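# Insert the loose pipe fully into the push-fit fitting

## Task

Slide the loose pipe into the fitting's open end until it is fully seated, so it stays that way once the robot lets go.

## Robot and tools

Robot: two seven-joint arms, left_arm and right_arm, each with a parallel two-finger gripper and a wrist camera (cam_left_wrist, cam_right_wrist, 896x504). The wrist motors are weak (about 23 N m each), so heavy pushes or twists can make a wrist give way.

Frame: everything uses the scene frame. Its origin sits at table-top height, halfway between the nominal arm bases; +x points out over the table, +z up, and left_arm is on the +y side (camera image sides do not match arm names). Calibrated bases: left_arm at (-0.030, +0.293, +0.036) m, right_arm at (-0.022, -0.302, +0.036) m, both nearly unrotated. On each gripper the fingers point along its own +z and open and close along its own y. end_effector_position is the spot between the pads when closed; closed fingertips extend about 19 mm past it, open ones about 6 mm.

The 16-number row: used by both execute_actions and move. One flat list with the left arm's 8 numbers first, then the right arm's 8: dx, dy, dz, rx, ry, rz, gripper position, gripper speed. All must lie in [-1, 1], and both arms must be filled even if one stays still. dx..rz are offsets, not poses, taken from that arm's Hand target as it stood when the action or move began, along scene axes; 1.0 equals 0.6 m of travel or 180 degrees of turn, and rx, ry, rz form a single rotation vector about the hand's position. Sending six zeros re-asks for the current Hand target. Gripper position is absolute: +1 fully open (85 mm), 0 about 45 mm, -1 shut; the mapping is uneven, so trust position_measured_pct (roughly 50 minus 50 times the position). Gripper speed: -1 about 20 mm/s, 0 about 85, +1 about 150; faster closes squeeze harder. Repeat the previous position and speed to leave a gripper unchanged, since 0 is itself a command.

execute_actions(actions, cameras): actions is a list of actions; each action is a list of up to 15 rows, one row per 1/30 s step, and a short table repeats its last row to fill 15 steps. Each action lasts 0.5 s, and every row in it counts from the action's starting Hand target, so repeating a row again moves further. An empty actions list returns state plus images. cameras: names, ["all"] or [].

move(target, speed, blend, blocking, cameras): target is one 16-number row or a list of up to 15 rows, each an offset from the same starting Hand targets. speed is path top speed in m/s, 0.002 to 0.5 (default 0.25), one value or one per target. blend, in metres, rounds corners between listed targets; 0 stops at each. blocking=false returns after about 0.5 s while the path keeps going. Paths run straight, do not avoid obstacles, stop after 10 s, and the result adds a move: line (done, off_target, moving, held, fault, plus limits such as paced or held).

wait(seconds 0 to 10) lets time pass holding the last commands. stop brakes a running move. zoom_image(camera, region [x0, y0, x1, y1] in pixels, at most 504 by 504) enlarges part of the latest image from that camera. clear_fault(arm) releases one arm after a reported torque fault. finished_scene(scene 1 or 2) ends the scene for good, so only call it once the pipe is seated.

Results: per arm end_effector_position (m), end_effector_quat_wxyz, Hand target (next offsets start from it; the gripper may rest a bit short of it, so resend the remainder), joint positions, velocities ("within noise" when still) and torques, Tool commands, and gripper readings: position_measured_pct, motor_current_ma (effort, near 1000 on a firm hold, near 0 in air) and object_status (0 moving, 1 blocked opening, 2 stopped on an object before the asked position = firm grip, 3 reached asked position or pads met = empty or soft grip). Flange force is the external force in gripper axes, noisy and including held weight. Wrist depth gives a 7x7 grid of distances in mm (164 to 4000, "-" unknown). Action results may list step positions.

Gripping: close to a position narrower than the pipe and hold it; release by opening a few mm wider than it. Commanded orientation is clipped to within 32 degrees of the measured one per step, and big wrist turns can swing the elbow.

Avoid: dropping the pipe or pushing anything off the table; fast approaches into contact, since the arms are stiff and a target a few mm past a firm surface presses hard; heavy squeezing of a part still resting on the table; arms or fingers touching each other; excess torque, which faults an arm (clear_fault needed); long strained holds, which heat motors (warning at 60 °C, sagging shutdown at 75 °C). To end a press, command a target back behind the contact. Work smoothly and quickly; loose objects may get nudged by outside disturbances.

Each tool is called after "Request:" as name(argument=value, ...), one argument or row to a line, values as JSON.

## Session

Request:
execute_actions(
  actions=[],
)

Scene clock: 0.00 s.
left_arm: end_effector_position=(+0.1722, +0.2063, +0.3095) position_measured_pct=0.0 object_status=3 motor_current_ma=0 end_effector_quat_wxyz=(-0.080, +0.910, +0.302, +0.272) | right_arm: end_effector_position=(+0.3279, -0.3193, +0.3407) position_measured_pct=0.0 object_status=3 motor_current_ma=0 end_effector_quat_wxyz=(-0.021, +0.518, +0.855, -0.018)
Joint positions: left_arm=[0.681 -0.22 0.347 2.31 -0.557 1.134 0.347] | right_arm=[-0.137 0.15 0.2 1.699 -0.02 1.35 0.485]
Joint velocities: within noise
Joint torques (N m): no reading
Flange force (N): no reading
Wrist depth (mm): cam_left_wrist=[642 642 640 647 650 655 658 / 603 605 607 609 613 616 619 / 572 573 576 577 581 581 583 / 547 545 551 548 555 558 558 / 519 521 512 526 527 530 532 / 494 496 499 499 500 505 505 / 471 473 476 477 478 479 482] | cam_right_wrist=[495 494 489 484 481 480 475 / 497 494 490 486 481 479 475 / 497 493 488 485 482 480 477 / 497 494 490 485 480 478 474 / 494 492 489 485 482 477 476 / 496 492 489 485 478 475 473 / 493 490 488 484 480 478 474]
Hand target: left_arm +0.1722, +0.2063, +0.3095; -0.080, +0.910, +0.302, +0.272 | right_arm +0.3279, -0.3193, +0.3407; -0.021, +0.518, +0.855, -0.018
Tool commands: left_gripper/position=+1.0 left_gripper/speed=+1.0 right_gripper/position=+1.0 right_gripper/speed=+1.0

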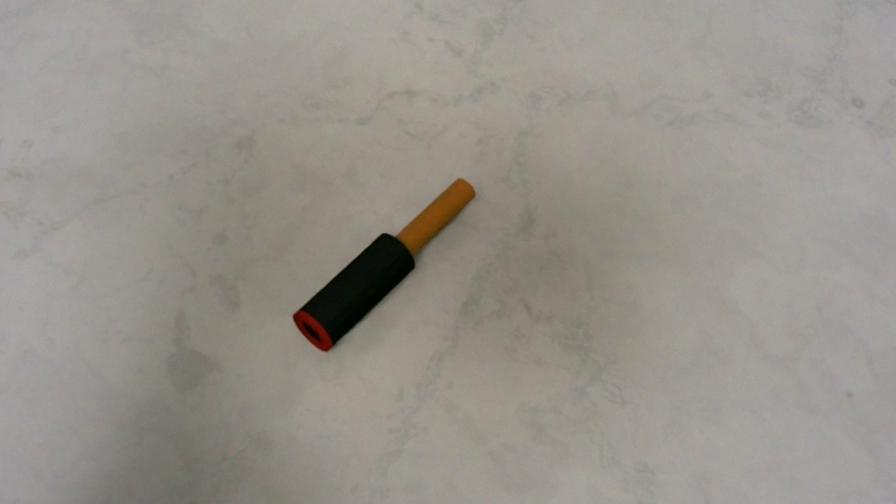

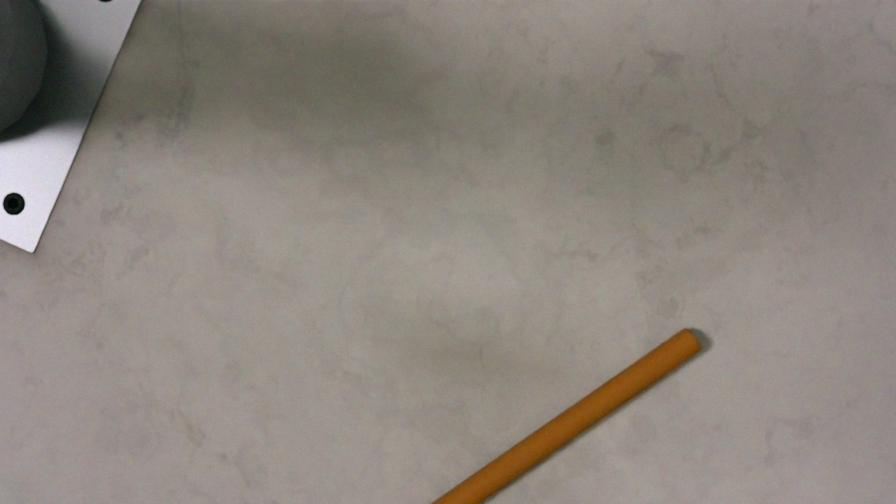

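Request:
move(
  target=[0.408, 0.2845, -0.0992, -0.2281, -0.0588, 0.7474, 1.0, 1.0, 0.1333, -0.1667, 0, 0, 0, 0, 1.0, 1.0],
  speed=0.3,
  cameras=["all"],
)

Scene clock: 11.27 s.
left_arm: end_effector_position=(+0.4170, +0.3770, +0.2499) position_measured_pct=0.0 object_status=3 motor_current_ma=0 end_effector_quat_wxyz=(+0.000, +0.035, +0.999, +0.001) | right_arm: end_effector_position=(+0.4079, -0.4193, +0.3408) position_measured_pct=0.0 object_status=3 motor_current_ma=0 end_effector_quat_wxyz=(-0.021, +0.518, +0.855, -0.018)
Joint positions: left_arm=[-0.075 0.435 -0.229 1.608 0.106 1.11 1.163] | right_arm=[0.076 0.376 0.275 1.405 -0.076 1.423 0.766]
Joint torques (N m): left_arm=[1.34 -14.97 0.01 -8.89 -0.41 0.18 -0.32] | right_arm=[-2.38 -13.96 2.64 -10.54 0.02 0.11 0]
Flange force (N): left_arm=[6.3 0.6 0.2] | right_arm=[3.3 -9.1 5.0]
Wrist depth (mm): cam_left_wrist=[395 395 394 396 396 396 396 / 394 395 395 395 397 396 396 / 394 395 394 379 395 396 395 / 393 395 394 393 394 394 396 / 394 393 394 394 394 395 395 / 393 393 393 393 395 394 395 / 393 392 393 394 394 394 395] | cam_right_wrist=[498 493 490 486 482 479 475 / 496 493 489 486 480 477 474 / 497 492 490 486 479 477 474 / 496 493 488 483 481 479 472 / 495 492 488 483 478 478 471 / 494 491 489 484 479 477 474 / 494 491 487 484 478 477 472]
Hand target: left_arm +0.4170, +0.3771, +0.2499; +0.000, +0.035, +0.999, +0.001 | right_arm +0.4079, -0.4193, +0.3407; -0.021, +0.518, +0.855, -0.018
Off the commanded pose: left_arm 0.000 m, 0 deg | right_arm 0.000 m, 0 deg.
move: done

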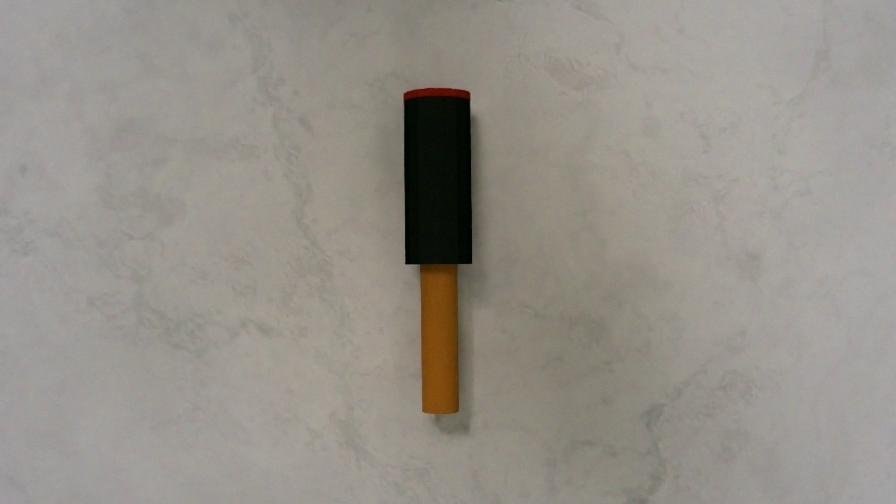

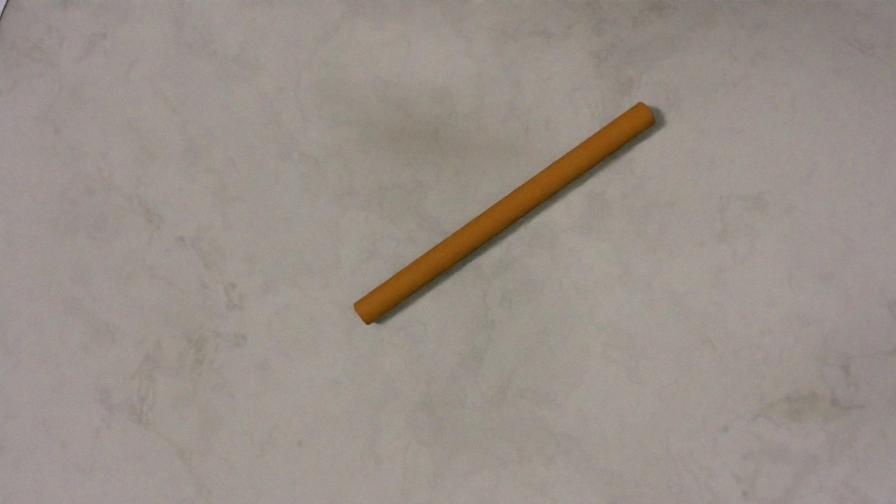

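Request:
move(
  target=[-0.1367, 0.0015, -0.1665, 0, 0, 0.003, 0.15, 0.0, -0.0312, 0.1607, -0.3178, -0.0057, -0.0174, -0.3046, -0.25, 0.0],
  speed=0.25,
  cameras=["all"],
)

Scene clock: 18.40 s.
left_arm: end_effector_position=(+0.3350, +0.3779, +0.1500) position_measured_pct=42.4 object_status=3 motor_current_ma=0 end_effector_quat_wxyz=(+0.000, +0.030, +1.000, +0.001) | right_arm: end_effector_position=(+0.3892, -0.3229, +0.1501) position_measured_pct=62.3 object_status=3 motor_current_ma=0 end_effector_quat_wxyz=(+0.000, +0.854, +0.521, -0.001)
Joint positions: left_arm=[-0.115 0.434 -0.229 2.019 0.146 0.703 1.068] | right_arm=[-0.22 0.514 0.384 1.917 -0.269 0.761 -0.224]
Joint torques (N m): left_arm=[1.45 -12.6 0.19 -6.52 -0.35 0.2 -0.32] | right_arm=[-2.6 -13.5 3.46 -7.81 -0.03 0.08 0.07]
Flange force (N): left_arm=[5.8 1.4 -1.6] | right_arm=[-8.6 -3.9 3.0]
Wrist depth (mm): cam_left_wrist=[298 298 298 298 297 297 297 / 297 297 297 297 297 297 297 / 297 297 297 297 297 296 297 / 297 296 296 296 296 296 296 / 296 296 296 296 295 296 295 / 295 295 295 273 295 295 295 / 295 295 295 273 295 295 295] | cam_right_wrist=[293 293 293 292 292 292 291 / 294 292 294 293 292 292 292 / 294 294 293 293 293 293 292 / 295 294 293 293 293 292 292 / 295 294 295 294 294 293 292 / 294 295 294 294 294 293 292 / 295 295 295 295 294 293 293]
Hand target: left_arm +0.3350, +0.3779, +0.1500; +0.000, +0.030, +1.000, +0.001 | right_arm +0.3892, -0.3229, +0.1501; +0.000, +0.854, +0.521, -0.001
Off the commanded pose: left_arm 0.000 m, 0 deg | right_arm 0.000 m, 0 deg.
move: done

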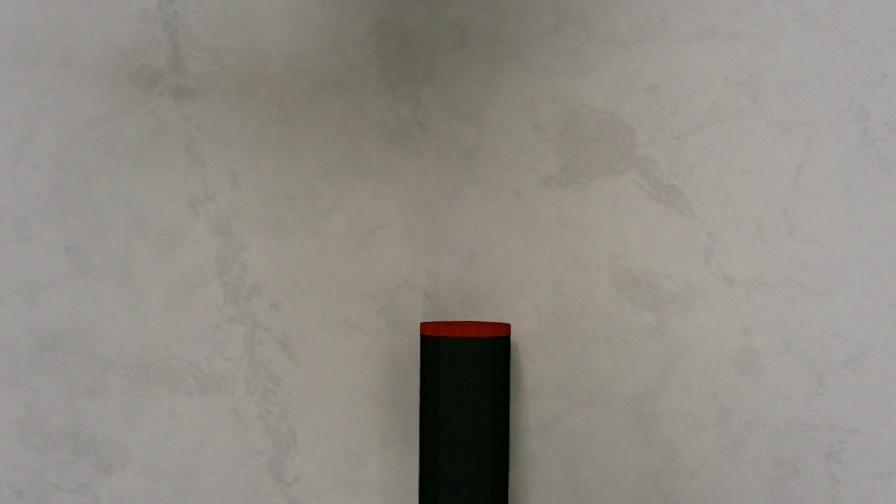

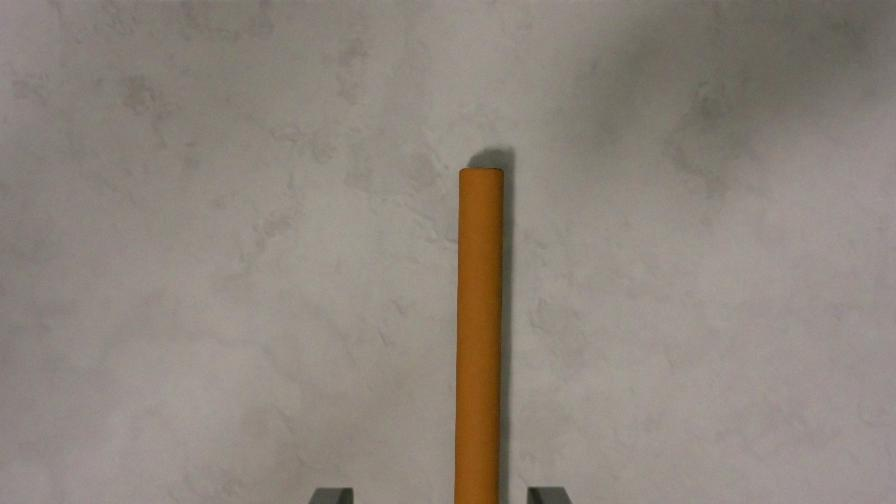

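Request:
move(
  target=[0.0155, 0.0087, -0.1333, 0, 0, 0, -0.05, 0.0, 0.0218, -0.0027, -0.1335, 0, 0, -0.004, -0.25, 0.0],
  speed=0.15,
  cameras=["all"],
)

Scene clock: 22.37 s.
left_arm: end_effector_position=(+0.3442, +0.3832, +0.0701) position_measured_pct=52.4 object_status=3 motor_current_ma=0 end_effector_quat_wxyz=(+0.000, +0.030, +1.000, +0.001) | right_arm: end_effector_position=(+0.4023, -0.3245, +0.0700) position_measured_pct=62.3 object_status=3 motor_current_ma=0 end_effector_quat_wxyz=(+0.000, +0.857, +0.515, -0.001)
Joint positions: left_arm=[-0.168 0.624 -0.174 2.056 0.22 0.477 0.998] | right_arm=[-0.152 0.693 0.304 1.935 -0.362 0.567 -0.157]
Joint torques (N m): left_arm=[1.52 -14.37 0.09 -4.69 -0.36 0.19 -0.3] | right_arm=[-2.49 -15.21 3.44 -6.33 -0.02 -0.05 -0.02]
Flange force (N): left_arm=[5.3 1.9 -2.4] | right_arm=[-9.7 -5.0 1.6]
Wrist depth (mm): cam_left_wrist=[218 218 218 218 217 217 217 / 217 217 217 217 217 217 217 / 217 217 217 217 217 216 217 / 217 217 217 216 216 216 216 / 216 216 216 196 216 216 216 / 216 216 216 191 216 215 215 / 216 215 215 190 215 215 215] | cam_right_wrist=[213 213 213 213 212 212 212 / 214 213 213 213 213 212 212 / 214 214 213 204 213 212 212 / 215 214 214 203 213 213 213 / 215 214 214 203 213 213 213 / 215 215 214 203 214 214 213 / 215 215 215 203 214 214 213]
Hand target: left_arm +0.3443, +0.3832, +0.0701; +0.000, +0.030, +1.000, +0.001 | right_arm +0.4023, -0.3245, +0.0700; +0.000, +0.857, +0.515, -0.001
Off the commanded pose: left_arm 0.000 m, 0 deg | right_arm 0.000 m, 0 deg.
move: done

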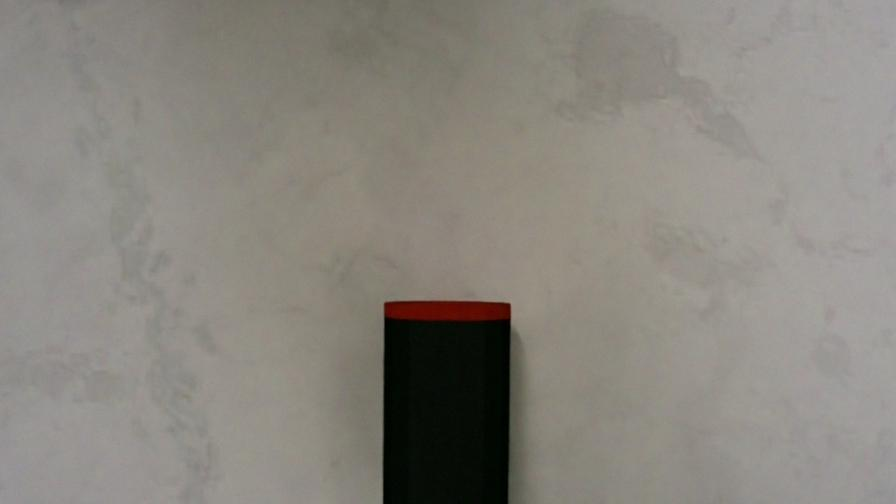

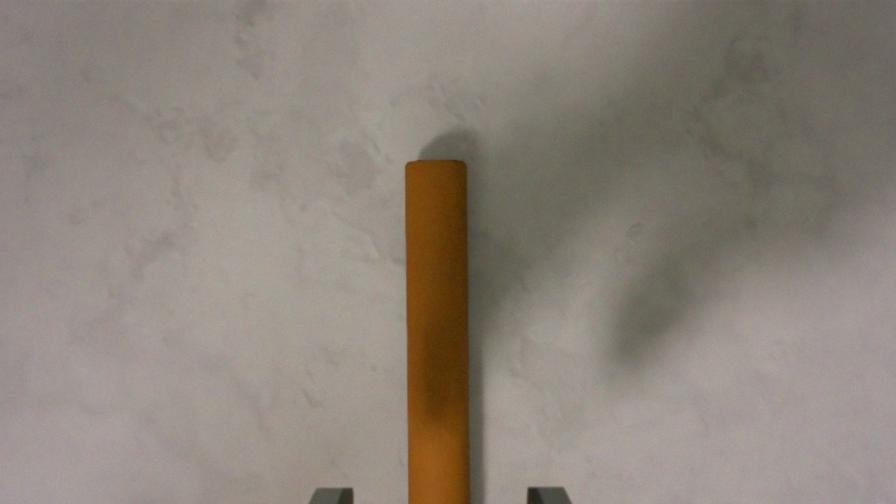

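Request:
move(
  target=[0, 0, -0.0633, 0, 0, 0, -0.05, 0.0, 0, 0, -0.0667, 0, 0, 0.001, -0.25, 0.0],
  speed=0.1,
  cameras=["all"],
)

Scene clock: 24.80 s.
left_arm: end_effector_position=(+0.3443, +0.3832, +0.0321) position_measured_pct=52.4 object_status=3 motor_current_ma=0 end_effector_quat_wxyz=(+0.000, +0.030, +1.000, +0.001) | right_arm: end_effector_position=(+0.4023, -0.3245, +0.0300) position_measured_pct=62.3 object_status=3 motor_current_ma=0 end_effector_quat_wxyz=(+0.000, +0.856, +0.517, -0.001)
Joint positions: left_arm=[-0.195 0.717 -0.137 2.071 0.248 0.368 0.972] | right_arm=[-0.116 0.778 0.253 1.947 -0.399 0.465 -0.122]
Joint torques (N m): left_arm=[1.53 -14.87 0.38 -3.9 -0.34 0.2 -0.35] | right_arm=[-2.37 -15.99 3.44 -5.58 -0.06 0.03 0.04]
Flange force (N): left_arm=[5.5 1.7 -3.3] | right_arm=[-10.0 -6.1 1.6]
Wrist depth (mm): cam_left_wrist=[179 180 180 179 179 179 179 / 179 179 179 179 179 179 179 / 179 179 179 179 179 179 178 / 179 179 178 179 178 178 178 / 179 178 178 178 178 178 178 / 178 178 178 - 177 178 177 / 178 178 178 - 177 177 177] | cam_right_wrist=[174 174 173 173 173 173 173 / 174 174 174 173 173 173 173 / 174 174 174 173 173 173 173 / 174 174 174 173 173 173 173 / 175 174 174 - 173 173 174 / 175 175 174 - 174 173 173 / 175 175 174 - 174 174 173]
Hand target: left_arm +0.3443, +0.3832, +0.0321; +0.000, +0.030, +1.000, +0.001 | right_arm +0.4023, -0.3245, +0.0299; +0.000, +0.856, +0.517, -0.001
Off the commanded pose: left_arm 0.000 m, 0 deg | right_arm 0.000 m, 0 deg.
move: done

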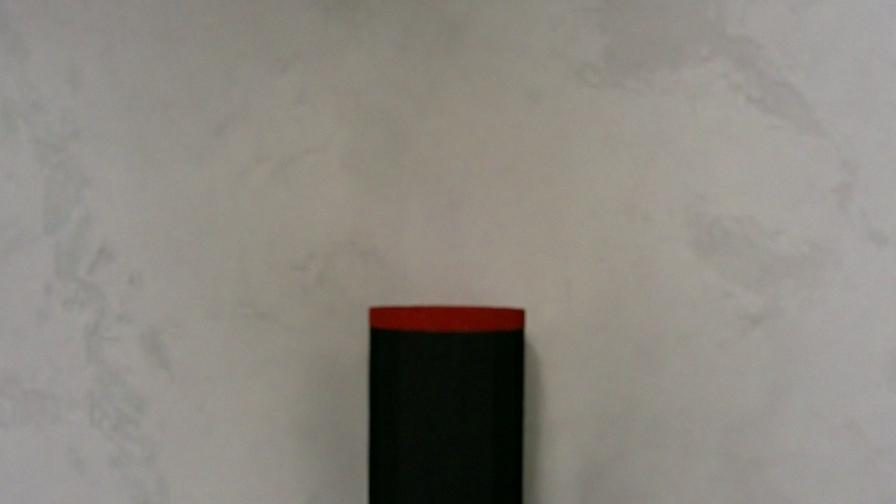

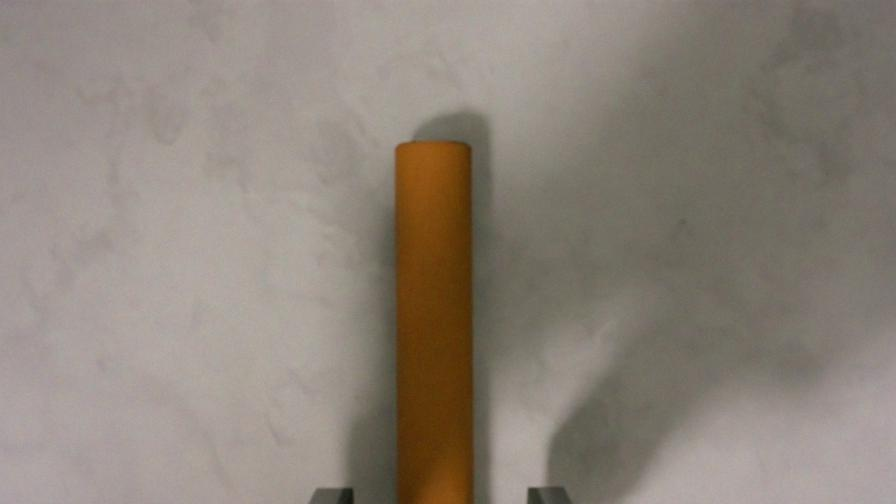

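Request:
move(
  target=[0, 0, -0.015, 0, 0, 0, -0.05, 0.0, 0, 0, -0.0075, 0, 0, 0, -0.25, 0.0],
  speed=0.03,
  cameras=["all"],
)

Scene clock: 26.27 s.
left_arm: end_effector_position=(+0.3443, +0.3832, +0.0231) position_measured_pct=52.4 object_status=3 motor_current_ma=0 end_effector_quat_wxyz=(+0.000, +0.030, +1.000, +0.001) | right_arm: end_effector_position=(+0.4023, -0.3245, +0.0255) position_measured_pct=62.3 object_status=3 motor_current_ma=0 end_effector_quat_wxyz=(+0.000, +0.856, +0.517, -0.001)
Joint positions: left_arm=[-0.202 0.739 -0.127 2.073 0.254 0.343 0.967] | right_arm=[-0.112 0.788 0.246 1.948 -0.403 0.454 -0.119]
Joint torques (N m): left_arm=[1.62 -15 0.4 -3.65 -0.32 0.16 -0.32] | right_arm=[-2.4 -15.87 3.45 -5.56 -0.02 -0.07 0]
Flange force (N): left_arm=[5.4 2.1 -3.4] | right_arm=[-10.3 -6.4 0.9]
Wrist depth (mm): cam_left_wrist=[171 171 170 170 170 170 170 / 170 170 170 170 170 170 170 / 170 170 170 170 170 170 169 / 170 170 169 169 169 169 169 / 169 169 169 169 169 169 169 / 169 169 169 - 169 169 168 / 169 169 169 - 168 168 168] | cam_right_wrist=[169 169 169 169 168 168 168 / 169 169 169 169 168 168 168 / 169 170 169 169 169 168 168 / 170 170 169 169 169 169 169 / 170 170 170 169 169 169 169 / 170 170 170 169 169 169 169 / 170 170 170 170 169 169 169]
Hand target: left_arm +0.3443, +0.3832, +0.0231; +0.000, +0.030, +1.000, +0.001 | right_arm +0.4023, -0.3245, +0.0254; +0.000, +0.856, +0.517, -0.001
Off the commanded pose: left_arm 0.000 m, 0 deg | right_arm 0.000 m, 0 deg.
move: done

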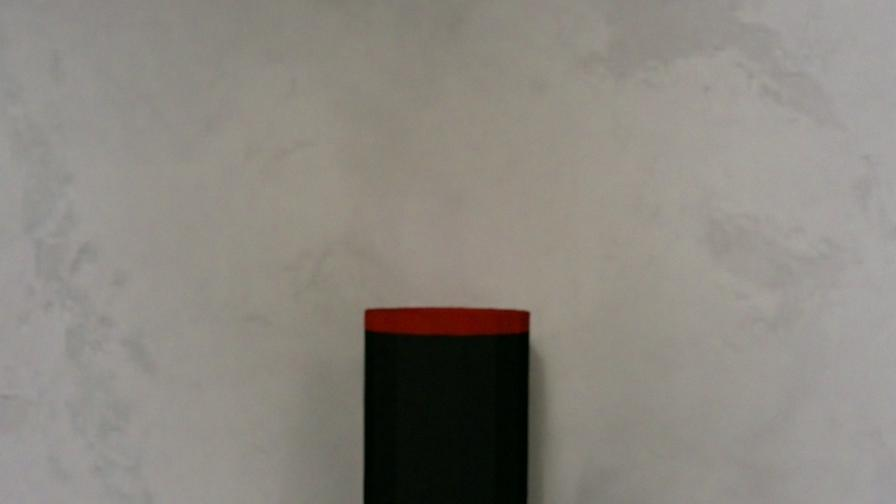

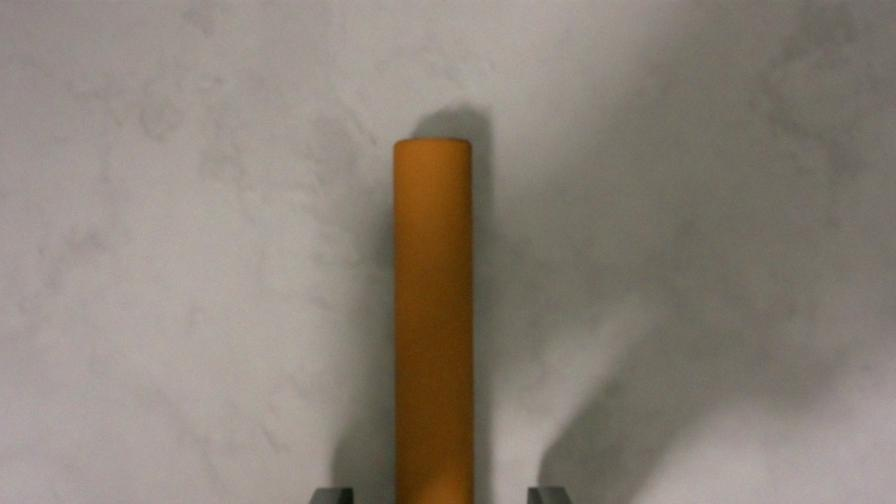

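Request:
move(
  target=[
    [0, 0, 0, 0, 0, 0, -0.05, 0.0, 0, 0, -0.0013, 0, 0, 0, -0.25, 0.0],
    [0, 0, 0, 0, 0, 0, -0.8, -1.0, 0, 0, -0.0013, 0, 0, 0, -1.0, -1.0],
  ],
  speed=0.03,
  cameras=["all"],
)

Scene clock: 29.00 s.
left_arm: end_effector_position=(+0.3443, +0.3832, +0.0231) position_measured_pct=70.6 object_status=2 motor_current_ma=1000 end_effector_quat_wxyz=(+0.000, +0.030, +1.000, +0.001) | right_arm: end_effector_position=(+0.4023, -0.3246, +0.0247) position_measured_pct=84.8 object_status=0 motor_current_ma=1000 end_effector_quat_wxyz=(+0.000, +0.856, +0.517, -0.001)
Joint positions: left_arm=[-0.202 0.739 -0.127 2.073 0.254 0.343 0.967] | right_arm=[-0.111 0.79 0.245 1.948 -0.404 0.452 -0.118]
Joint torques (N m): left_arm=[1.82 -8.68 1.13 -4 -0.12 -0.98 -0.33] | right_arm=[-2.81 -11.68 2.26 -5.89 -0.37 -1 0.02]
Flange force (N): left_arm=[9.1 1.5 -23.2] | right_arm=[-12.4 -8.5 -12.0]
Wrist depth (mm): cam_left_wrist=[171 171 171 170 170 170 170 / 170 170 170 170 170 170 170 / 170 170 170 170 170 170 169 / 170 170 170 169 169 169 169 / 169 169 169 169 169 169 169 / 169 169 169 - 169 169 169 / 169 169 169 - 168 169 168] | cam_right_wrist=[169 168 168 168 167 167 167 / 169 168 168 168 168 167 168 / 169 169 169 168 168 168 168 / 169 169 169 168 168 168 168 / 169 169 169 - 168 168 168 / 169 169 169 - 168 168 168 / 170 169 169 - 169 168 168]
Hand target: left_arm +0.3443, +0.3832, +0.0231; +0.000, +0.030, +1.000, +0.001 | right_arm +0.4023, -0.3246, +0.0247; +0.000, +0.856, +0.517, -0.001
Off the commanded pose: left_arm 0.000 m, 0 deg | right_arm 0.000 m, 0 deg.
move: done

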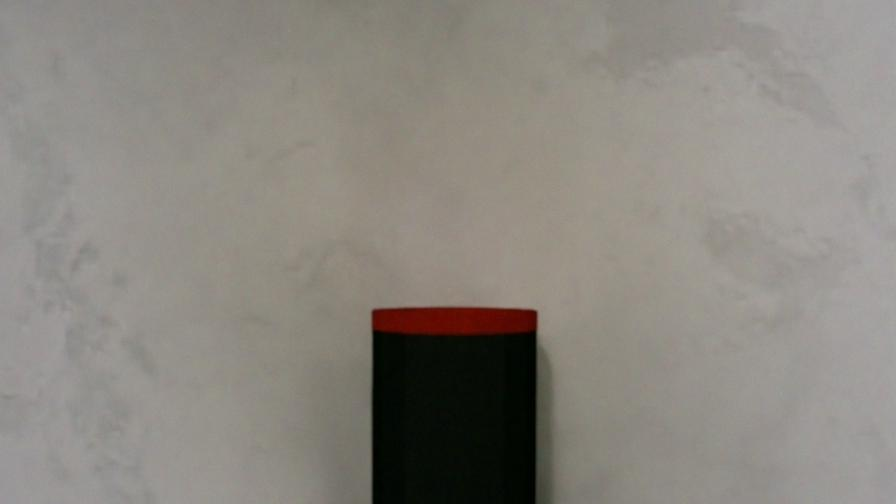

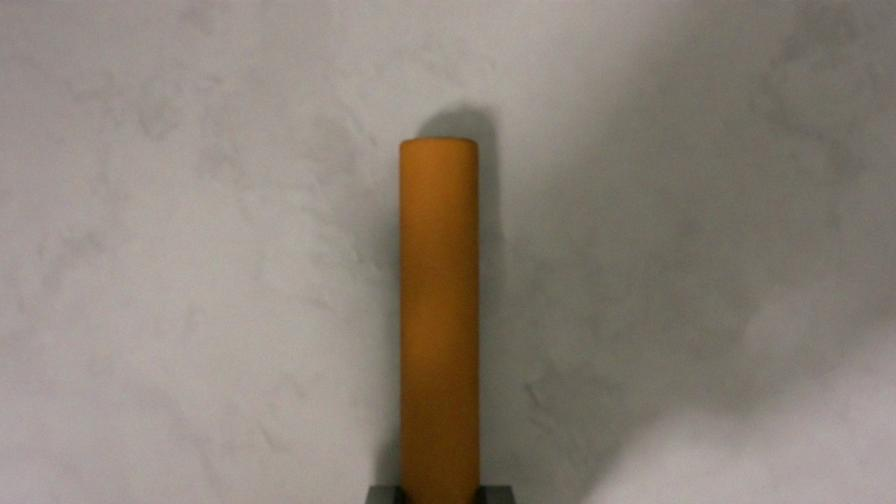

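Request:
move(
  target=[
    [0, 0, 0.0167, 0, 0, 0, -0.8, -1.0, 0, 0, 0.0167, 0, 0, 0, -1.0, -1.0],
    [0, 0, 0.2, 0, 0, 0, -0.8, -1.0, 0, 0, 0.2, 0, 0, 0, -1.0, -1.0],
  ],
  speed=[0.03, 0.2],
  blend=[0.005, 0],
  cameras=["all"],
)

Scene clock: 32.87 s.
left_arm: end_effector_position=(+0.3442, +0.3832, +0.1431) position_measured_pct=70.6 object_status=2 motor_current_ma=1000 end_effector_quat_wxyz=(+0.000, +0.030, +1.000, +0.001) | right_arm: end_effector_position=(+0.4023, -0.3245, +0.1447) position_measured_pct=84.8 object_status=2 motor_current_ma=1000 end_effector_quat_wxyz=(+0.000, +0.856, +0.517, -0.001)
Joint positions: left_arm=[-0.128 0.465 -0.223 1.995 0.154 0.697 1.057] | right_arm=[-0.208 0.547 0.379 1.879 -0.279 0.768 -0.225]
Joint torques (N m): left_arm=[1.5 -13.49 0.13 -6.54 -0.34 0.24 -0.34] | right_arm=[-2.31 -14.24 3.55 -8.02 -0.04 -0.08 -0.03]
Flange force (N): left_arm=[5.5 1.5 -0.7] | right_arm=[-8.4 -4.6 2.6]
Wrist depth (mm): cam_left_wrist=[289 288 289 289 288 288 288 / 289 289 289 289 288 288 288 / 288 288 288 288 288 288 288 / 288 288 288 288 288 287 288 / 288 288 288 288 287 287 288 / 288 288 287 - - 287 287 / 288 288 288 - - 287 287] | cam_right_wrist=[287 288 288 288 288 288 288 / 287 288 289 288 288 289 289 / 288 287 288 288 288 289 288 / 288 288 288 - 289 288 288 / 288 288 288 - 288 289 289 / 289 288 288 - 289 290 289 / 288 289 288 - 289 289 289]
Hand target: left_arm +0.3443, +0.3832, +0.1431; +0.000, +0.030, +1.000, +0.001 | right_arm +0.4023, -0.3245, +0.1447; +0.000, +0.856, +0.517, -0.001
Off the commanded pose: left_arm 0.000 m, 0 deg | right_arm 0.000 m, 0 deg.
move: done

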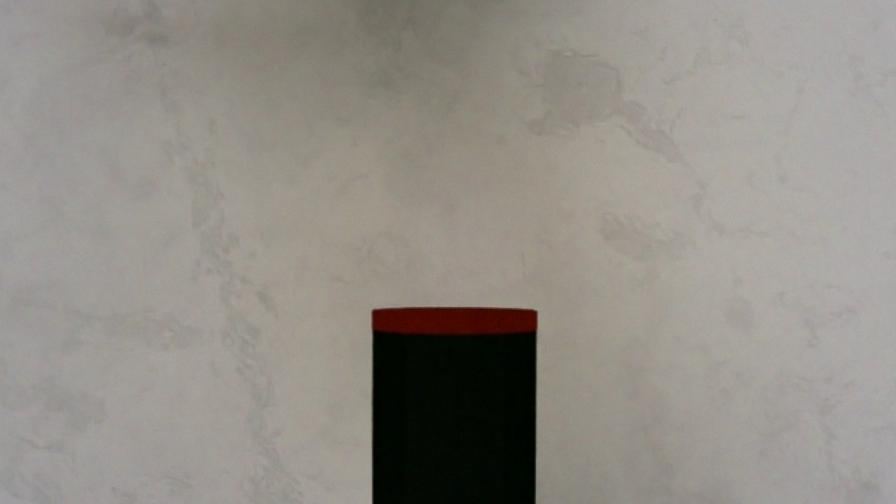

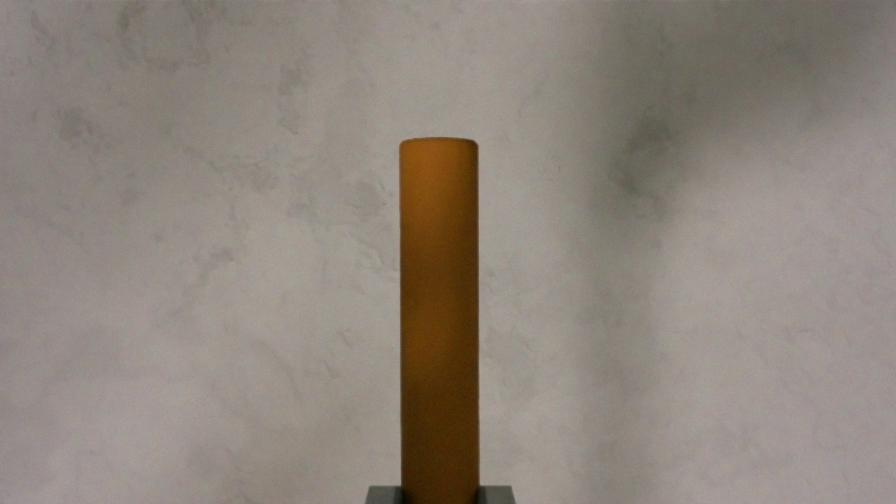

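Request:
move(
  target=[0.1662, -0.5053, 0.1048, -0.2028, -0.1910, 0.4896, -0.8, -1.0, 0.0795, 0.3408, 0.1205, 0, 0, 0.1541, -1.0, -1.0],
  speed=0.25,
  cameras=["all"],
)

Scene clock: 37.83 s.
left_arm: end_effector_position=(+0.4440, +0.0799, +0.2060) position_measured_pct=70.6 object_status=2 motor_current_ma=1000 end_effector_quat_wxyz=(-0.270, +0.653, -0.653, +0.270) | right_arm: end_effector_position=(+0.4500, -0.1201, +0.2170) position_measured_pct=84.8 object_status=2 motor_current_ma=1000 end_effector_quat_wxyz=(+0.000, +0.707, +0.707, -0.001)
Joint positions: left_arm=[0.347 0.464 0.373 2.209 1.247 -0.621 2.359] | right_arm=[-0.521 0.582 0.27 1.492 -0.165 1.09 -0.281]
Joint torques (N m): left_arm=[1.48 -13.45 1.9 -6.93 -1.28 -1.47 -0.23] | right_arm=[-2.37 -17.13 3.27 -10 -0.12 -0.04 0.03]
Flange force (N): left_arm=[-5.9 -1.0 -3.8] | right_arm=[-7.6 -7.6 2.6]
Wrist depth (mm): cam_left_wrist=[707 593 507 434 379 343 308 / 705 590 493 434 379 343 307 / 704 570 492 433 379 343 307 / 702 589 492 434 378 342 307 / 702 587 492 433 378 336 307 / 700 586 - - - 342 302 / 702 585 - - - 341 307] | cam_right_wrist=[358 359 360 359 360 361 360 / 359 359 360 359 360 360 360 / 359 359 359 360 360 360 360 / 359 359 360 359 359 359 361 / 360 359 360 360 360 360 360 / 359 360 359 360 361 360 359 / 359 359 360 361 359 359 361]
Hand target: left_arm +0.4440, +0.0800, +0.2060; -0.270, +0.653, -0.653, +0.270 | right_arm +0.4500, -0.1201, +0.2170; +0.000, +0.707, +0.707, -0.001
Off the commanded pose: left_arm 0.000 m, 0 deg | right_arm 0.000 m, 0 deg.
move: done

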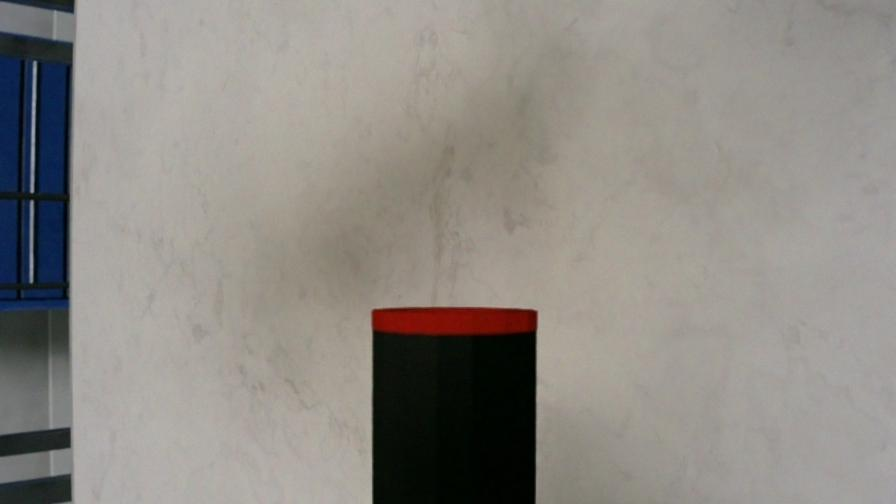

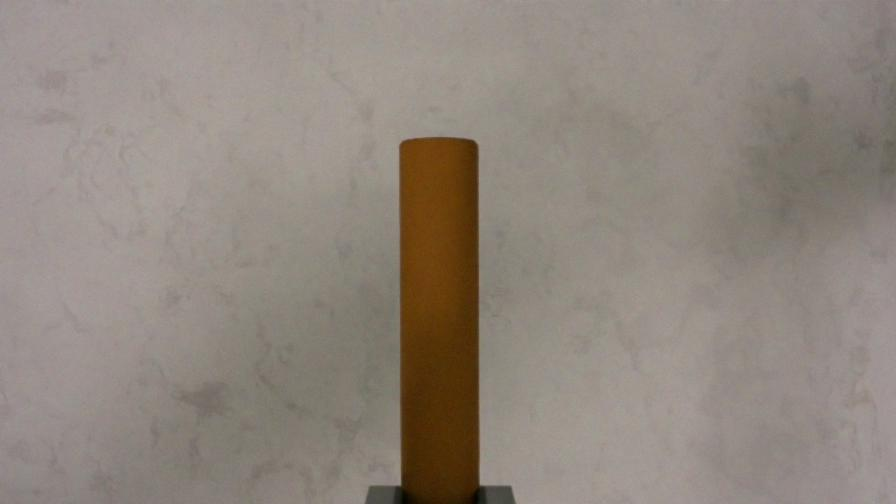

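Request:
move(
  target=[0, -0.075, 0, 0, 0, 0, -0.8, -1.0, 0, 0, 0, 0, 0, 0, -1.0, -1.0],
  speed=0.1,
  cameras=["all"],
)

Scene clock: 38.90 s.
left_arm: end_effector_position=(+0.4440, +0.0350, +0.2060) position_measured_pct=70.6 object_status=2 motor_current_ma=1000 end_effector_quat_wxyz=(-0.270, +0.653, -0.653, +0.270) | right_arm: end_effector_position=(+0.4500, -0.1201, +0.2170) position_measured_pct=84.8 object_status=2 motor_current_ma=1000 end_effector_quat_wxyz=(+0.000, +0.707, +0.707, -0.001)
Joint positions: left_arm=[0.443 0.512 0.392 2.114 1.391 -0.683 2.275] | right_arm=[-0.521 0.582 0.27 1.492 -0.165 1.09 -0.281]
Joint torques (N m): left_arm=[1.45 -14.63 2.11 -7.09 -1.35 -1.28 -0.28] | right_arm=[-2.41 -17.12 3.21 -9.92 -0.07 -0.07 0.05]
Flange force (N): left_arm=[-6.1 -0.4 -2.8] | right_arm=[-7.5 -7.2 2.4]
Wrist depth (mm): cam_left_wrist=[711 596 540 436 372 344 309 / 708 591 470 435 372 343 308 / 707 589 481 434 372 343 308 / 704 587 493 434 379 342 308 / 704 588 492 433 379 336 307 / 700 584 - - - 342 302 / 699 585 - - - 341 307] | cam_right_wrist=[360 359 360 360 360 360 360 / 360 359 360 359 360 360 360 / 359 360 360 361 360 360 359 / 360 361 360 359 359 360 360 / 359 360 360 359 359 360 360 / 360 360 359 359 359 359 361 / 359 360 359 360 361 361 361]
Hand target: left_arm +0.4440, +0.0350, +0.2060; -0.270, +0.653, -0.653, +0.270 | right_arm +0.4500, -0.1201, +0.2170; +0.000, +0.707, +0.707, -0.001
Off the commanded pose: left_arm 0.000 m, 0 deg | right_arm 0.000 m, 0 deg.
move: done

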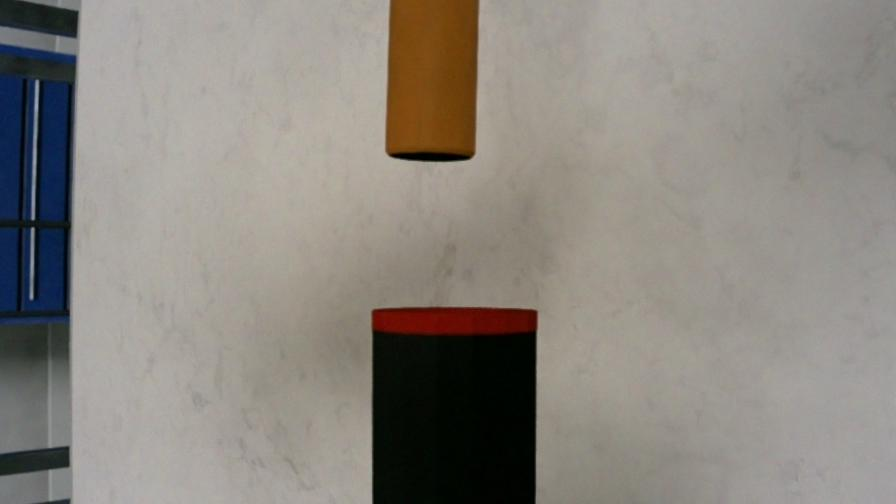

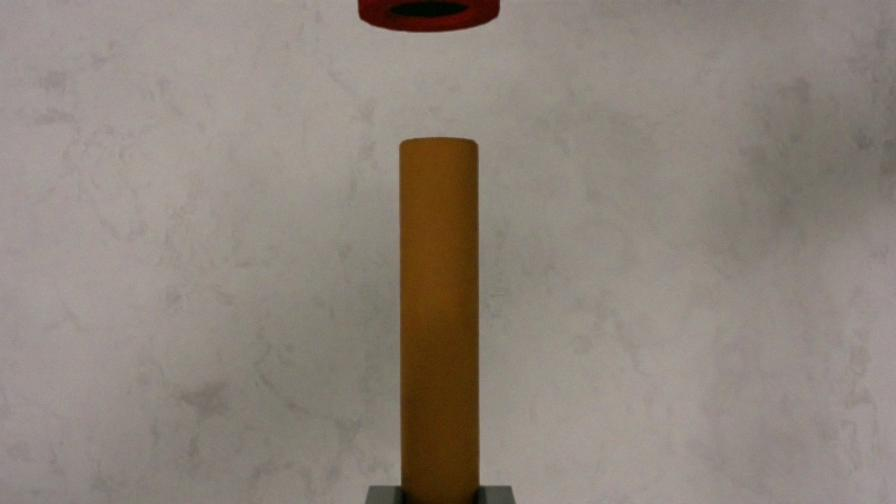

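Request:
zoom_image(
  camera="cam_right_wrist",
  region=[340, 0, 520, 160],
)

Request:
zoom_image(
  camera="cam_left_wrist",
  region=[340, 100, 560, 360],
)

Scaled by 2.800 from the camera's 896x504 image, which has a finer 1280x720 frame.

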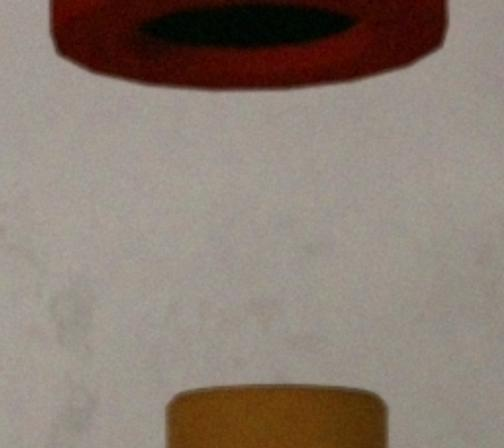

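Scaled by 1.938 from the camera's 896x504 image, which has a finer 1280x720 frame.

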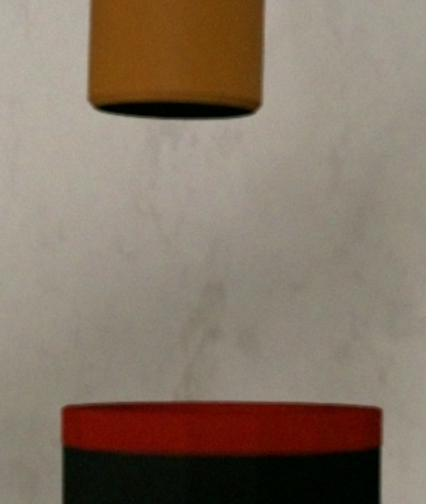

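Request:
move(
  target=[0.0035, -0.0267, 0.0058, 0, 0, 0, -0.8, -1.0, 0, 0, 0, 0, 0, 0, -1.0, -1.0],
  speed=0.05,
  cameras=["all"],
)

Request:
zoom_image(
  camera="cam_right_wrist",
  region=[320, 0, 560, 252],
)

Request:
zoom_image(
  camera="cam_left_wrist",
  region=[320, 200, 580, 504],
)

Scene clock: 44.30 s.
left_arm: end_effector_position=(+0.4461, +0.0190, +0.2094) position_measured_pct=70.6 object_status=2 motor_current_ma=1000 end_effector_quat_wxyz=(-0.270, +0.653, -0.653, +0.270) | right_arm: end_effector_position=(+0.4500, -0.1201, +0.2170) position_measured_pct=84.8 object_status=2 motor_current_ma=1000 end_effector_quat_wxyz=(+0.000, +0.707, +0.707, -0.001)
Joint positions: left_arm=[0.468 0.525 0.401 2.069 1.449 -0.702 2.227] | right_arm=[-0.521 0.582 0.27 1.492 -0.165 1.09 -0.281]
Joint torques (N m): left_arm=[1.54 -15.07 2.16 -7.29 -1.44 -1.22 -0.38] | right_arm=[-2.39 -17.24 3.29 -9.92 -0.05 -0.07 0.05]
Flange force (N): left_arm=[-6.3 -0.1 -2.5] | right_arm=[-7.4 -7.0 2.6]
Wrist depth (mm): cam_left_wrist=[718 600 545 430 - 347 312 / 714 600 543 430 - 347 312 / 716 598 - 438 - 347 312 / 711 595 - 438 374 346 311 / 711 594 497 437 383 339 310 / 708 594 - - - 345 305 / 706 591 - - - 345 310] | cam_right_wrist=[359 358 - - 358 360 359 / 360 359 359 360 359 360 359 / 360 360 360 360 360 360 361 / 359 359 360 360 360 360 359 / 359 359 360 360 360 360 359 / 359 360 360 360 359 360 361 / 360 360 361 360 361 360 359]
Hand target: left_arm +0.4461, +0.0190, +0.2094; -0.270, +0.653, -0.653, +0.270 | right_arm +0.4500, -0.1201, +0.2170; +0.000, +0.707, +0.707, -0.001
Off the commanded pose: left_arm 0.000 m, 0 deg | right_arm 0.000 m, 0 deg.
move: done

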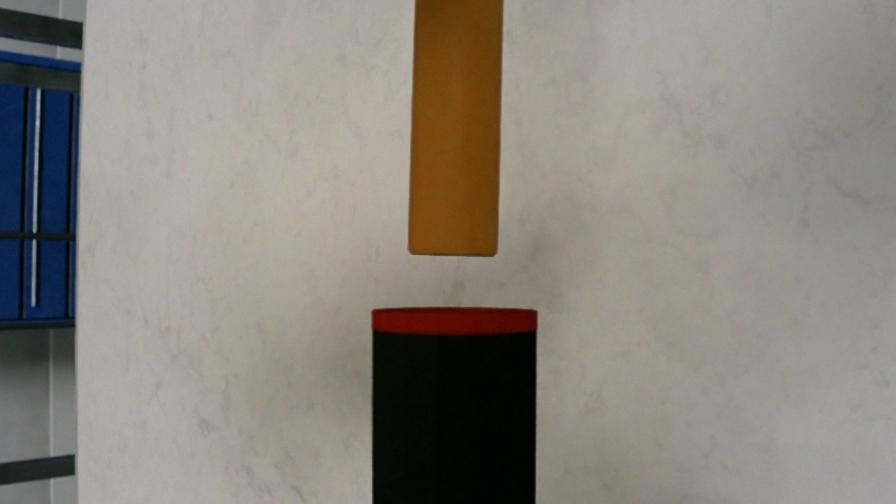

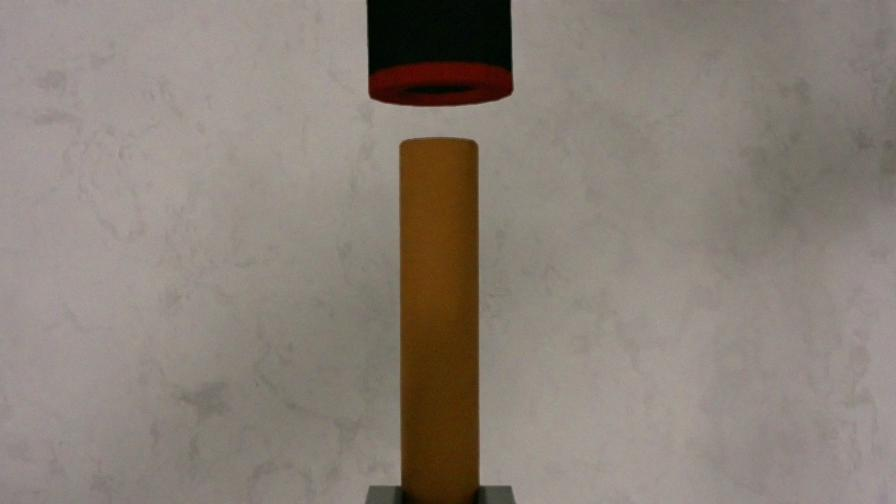

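Scaled by 2.000 from the camera's 896x504 image, which has a finer 1280x720 frame.

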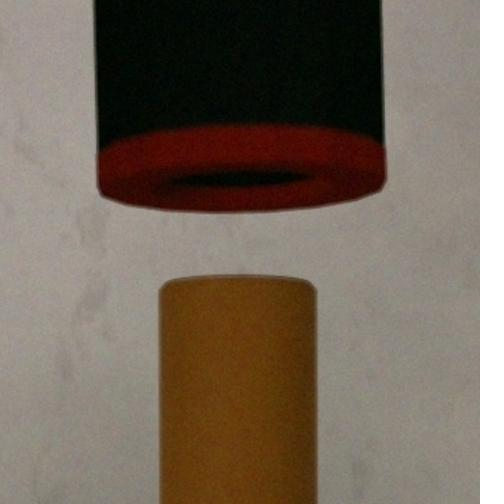

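Scaled by 1.658 from the camera's 896x504 image, which has a finer 1280x720 frame.

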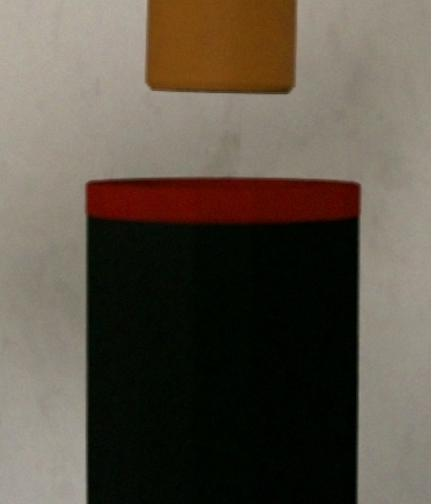

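Request:
move(
  target=[0.0014, 0, 0.0011, 0, 0, -0.0078, -0.8, -1.0, 0, 0, 0, 0, 0, 0, -1.0, -1.0],
  speed=0.05,
  cameras=["all"],
)

Request:
zoom_image(
  camera="cam_right_wrist",
  region=[360, 0, 520, 168],
)

Request:
zoom_image(
  camera="cam_left_wrist",
  region=[360, 160, 550, 350],
)

Scene clock: 46.50 s.
left_arm: end_effector_position=(+0.4469, +0.0190, +0.2101) position_measured_pct=70.6 object_status=2 motor_current_ma=1000 end_effector_quat_wxyz=(-0.267, +0.645, -0.661, +0.273) | right_arm: end_effector_position=(+0.4500, -0.1201, +0.2170) position_measured_pct=84.8 object_status=2 motor_current_ma=1000 end_effector_quat_wxyz=(+0.000, +0.707, +0.707, -0.001)
Joint positions: left_arm=[0.454 0.518 0.401 2.079 1.421 -0.68 2.225] | right_arm=[-0.521 0.582 0.27 1.492 -0.165 1.09 -0.281]
Joint torques (N m): left_arm=[1.56 -14.93 2.22 -7.33 -1.35 -1.19 -0.33] | right_arm=[-2.47 -17.18 3.27 -9.9 -0.06 -0.08 0.05]
Flange force (N): left_arm=[-6.5 0.0 -2.6] | right_arm=[-7.5 -6.9 2.5]
Wrist depth (mm): cam_left_wrist=[720 602 545 442 377 348 312 / 718 599 544 440 376 348 312 / 713 597 - 440 377 347 312 / 714 596 - 438 375 347 312 / 711 594 499 438 383 340 311 / 711 594 - - - 346 305 / 707 593 - - - 346 310] | cam_right_wrist=[359 359 - - 360 360 360 / 359 360 359 360 359 359 360 / 360 359 359 360 360 360 361 / 360 360 359 361 360 361 360 / 360 359 360 361 359 360 360 / 359 360 360 359 359 360 359 / 360 359 359 360 359 360 359]
Hand target: left_arm +0.4469, +0.0190, +0.2101; -0.267, +0.645, -0.661, +0.273 | right_arm +0.4500, -0.1201, +0.2170; +0.000, +0.707, +0.707, -0.001
Off the commanded pose: left_arm 0.000 m, 0 deg | right_arm 0.000 m, 0 deg.
move: done

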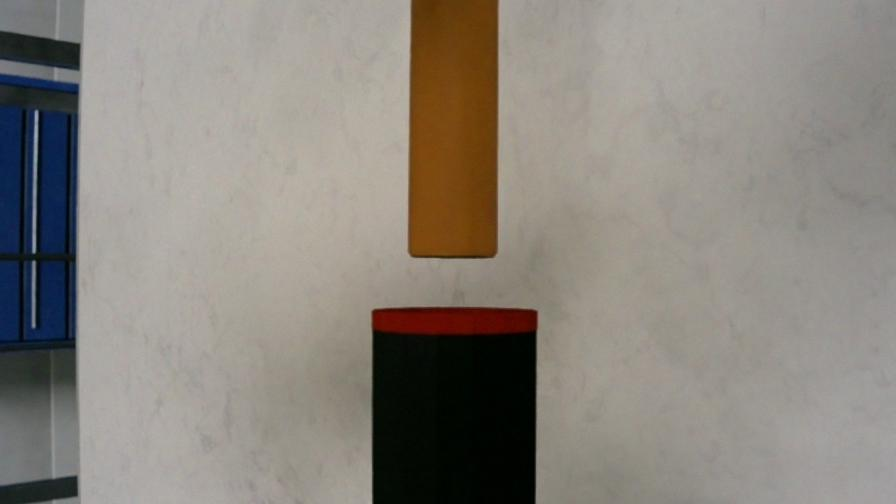

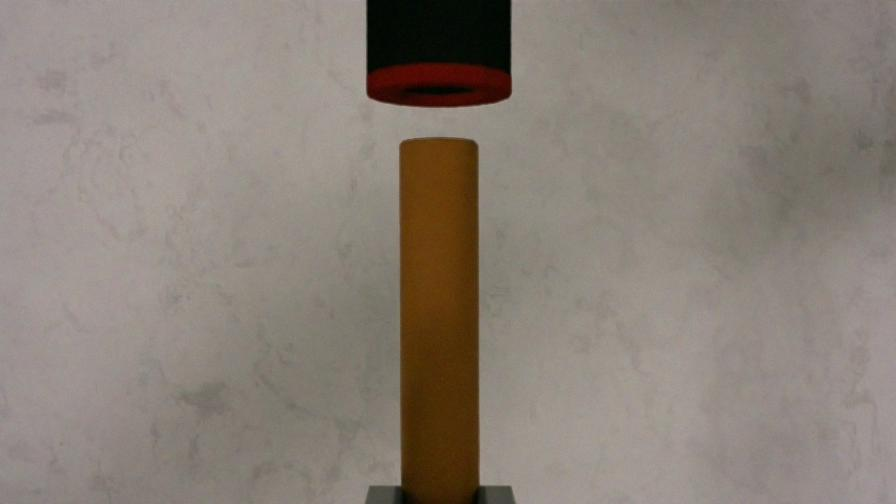

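Scaled by 3.000 from the camera's 896x504 image, which has a finer 1280x720 frame.

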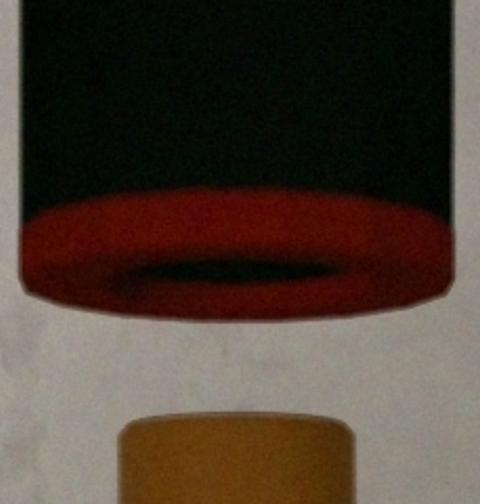

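Scaled by 2.653 from the camera's 896x504 image, which has a finer 1280x720 frame.

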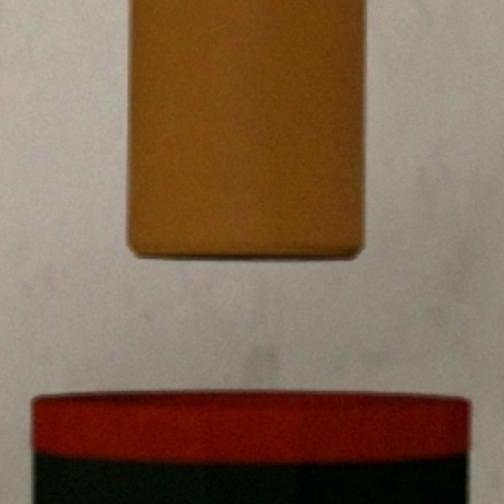

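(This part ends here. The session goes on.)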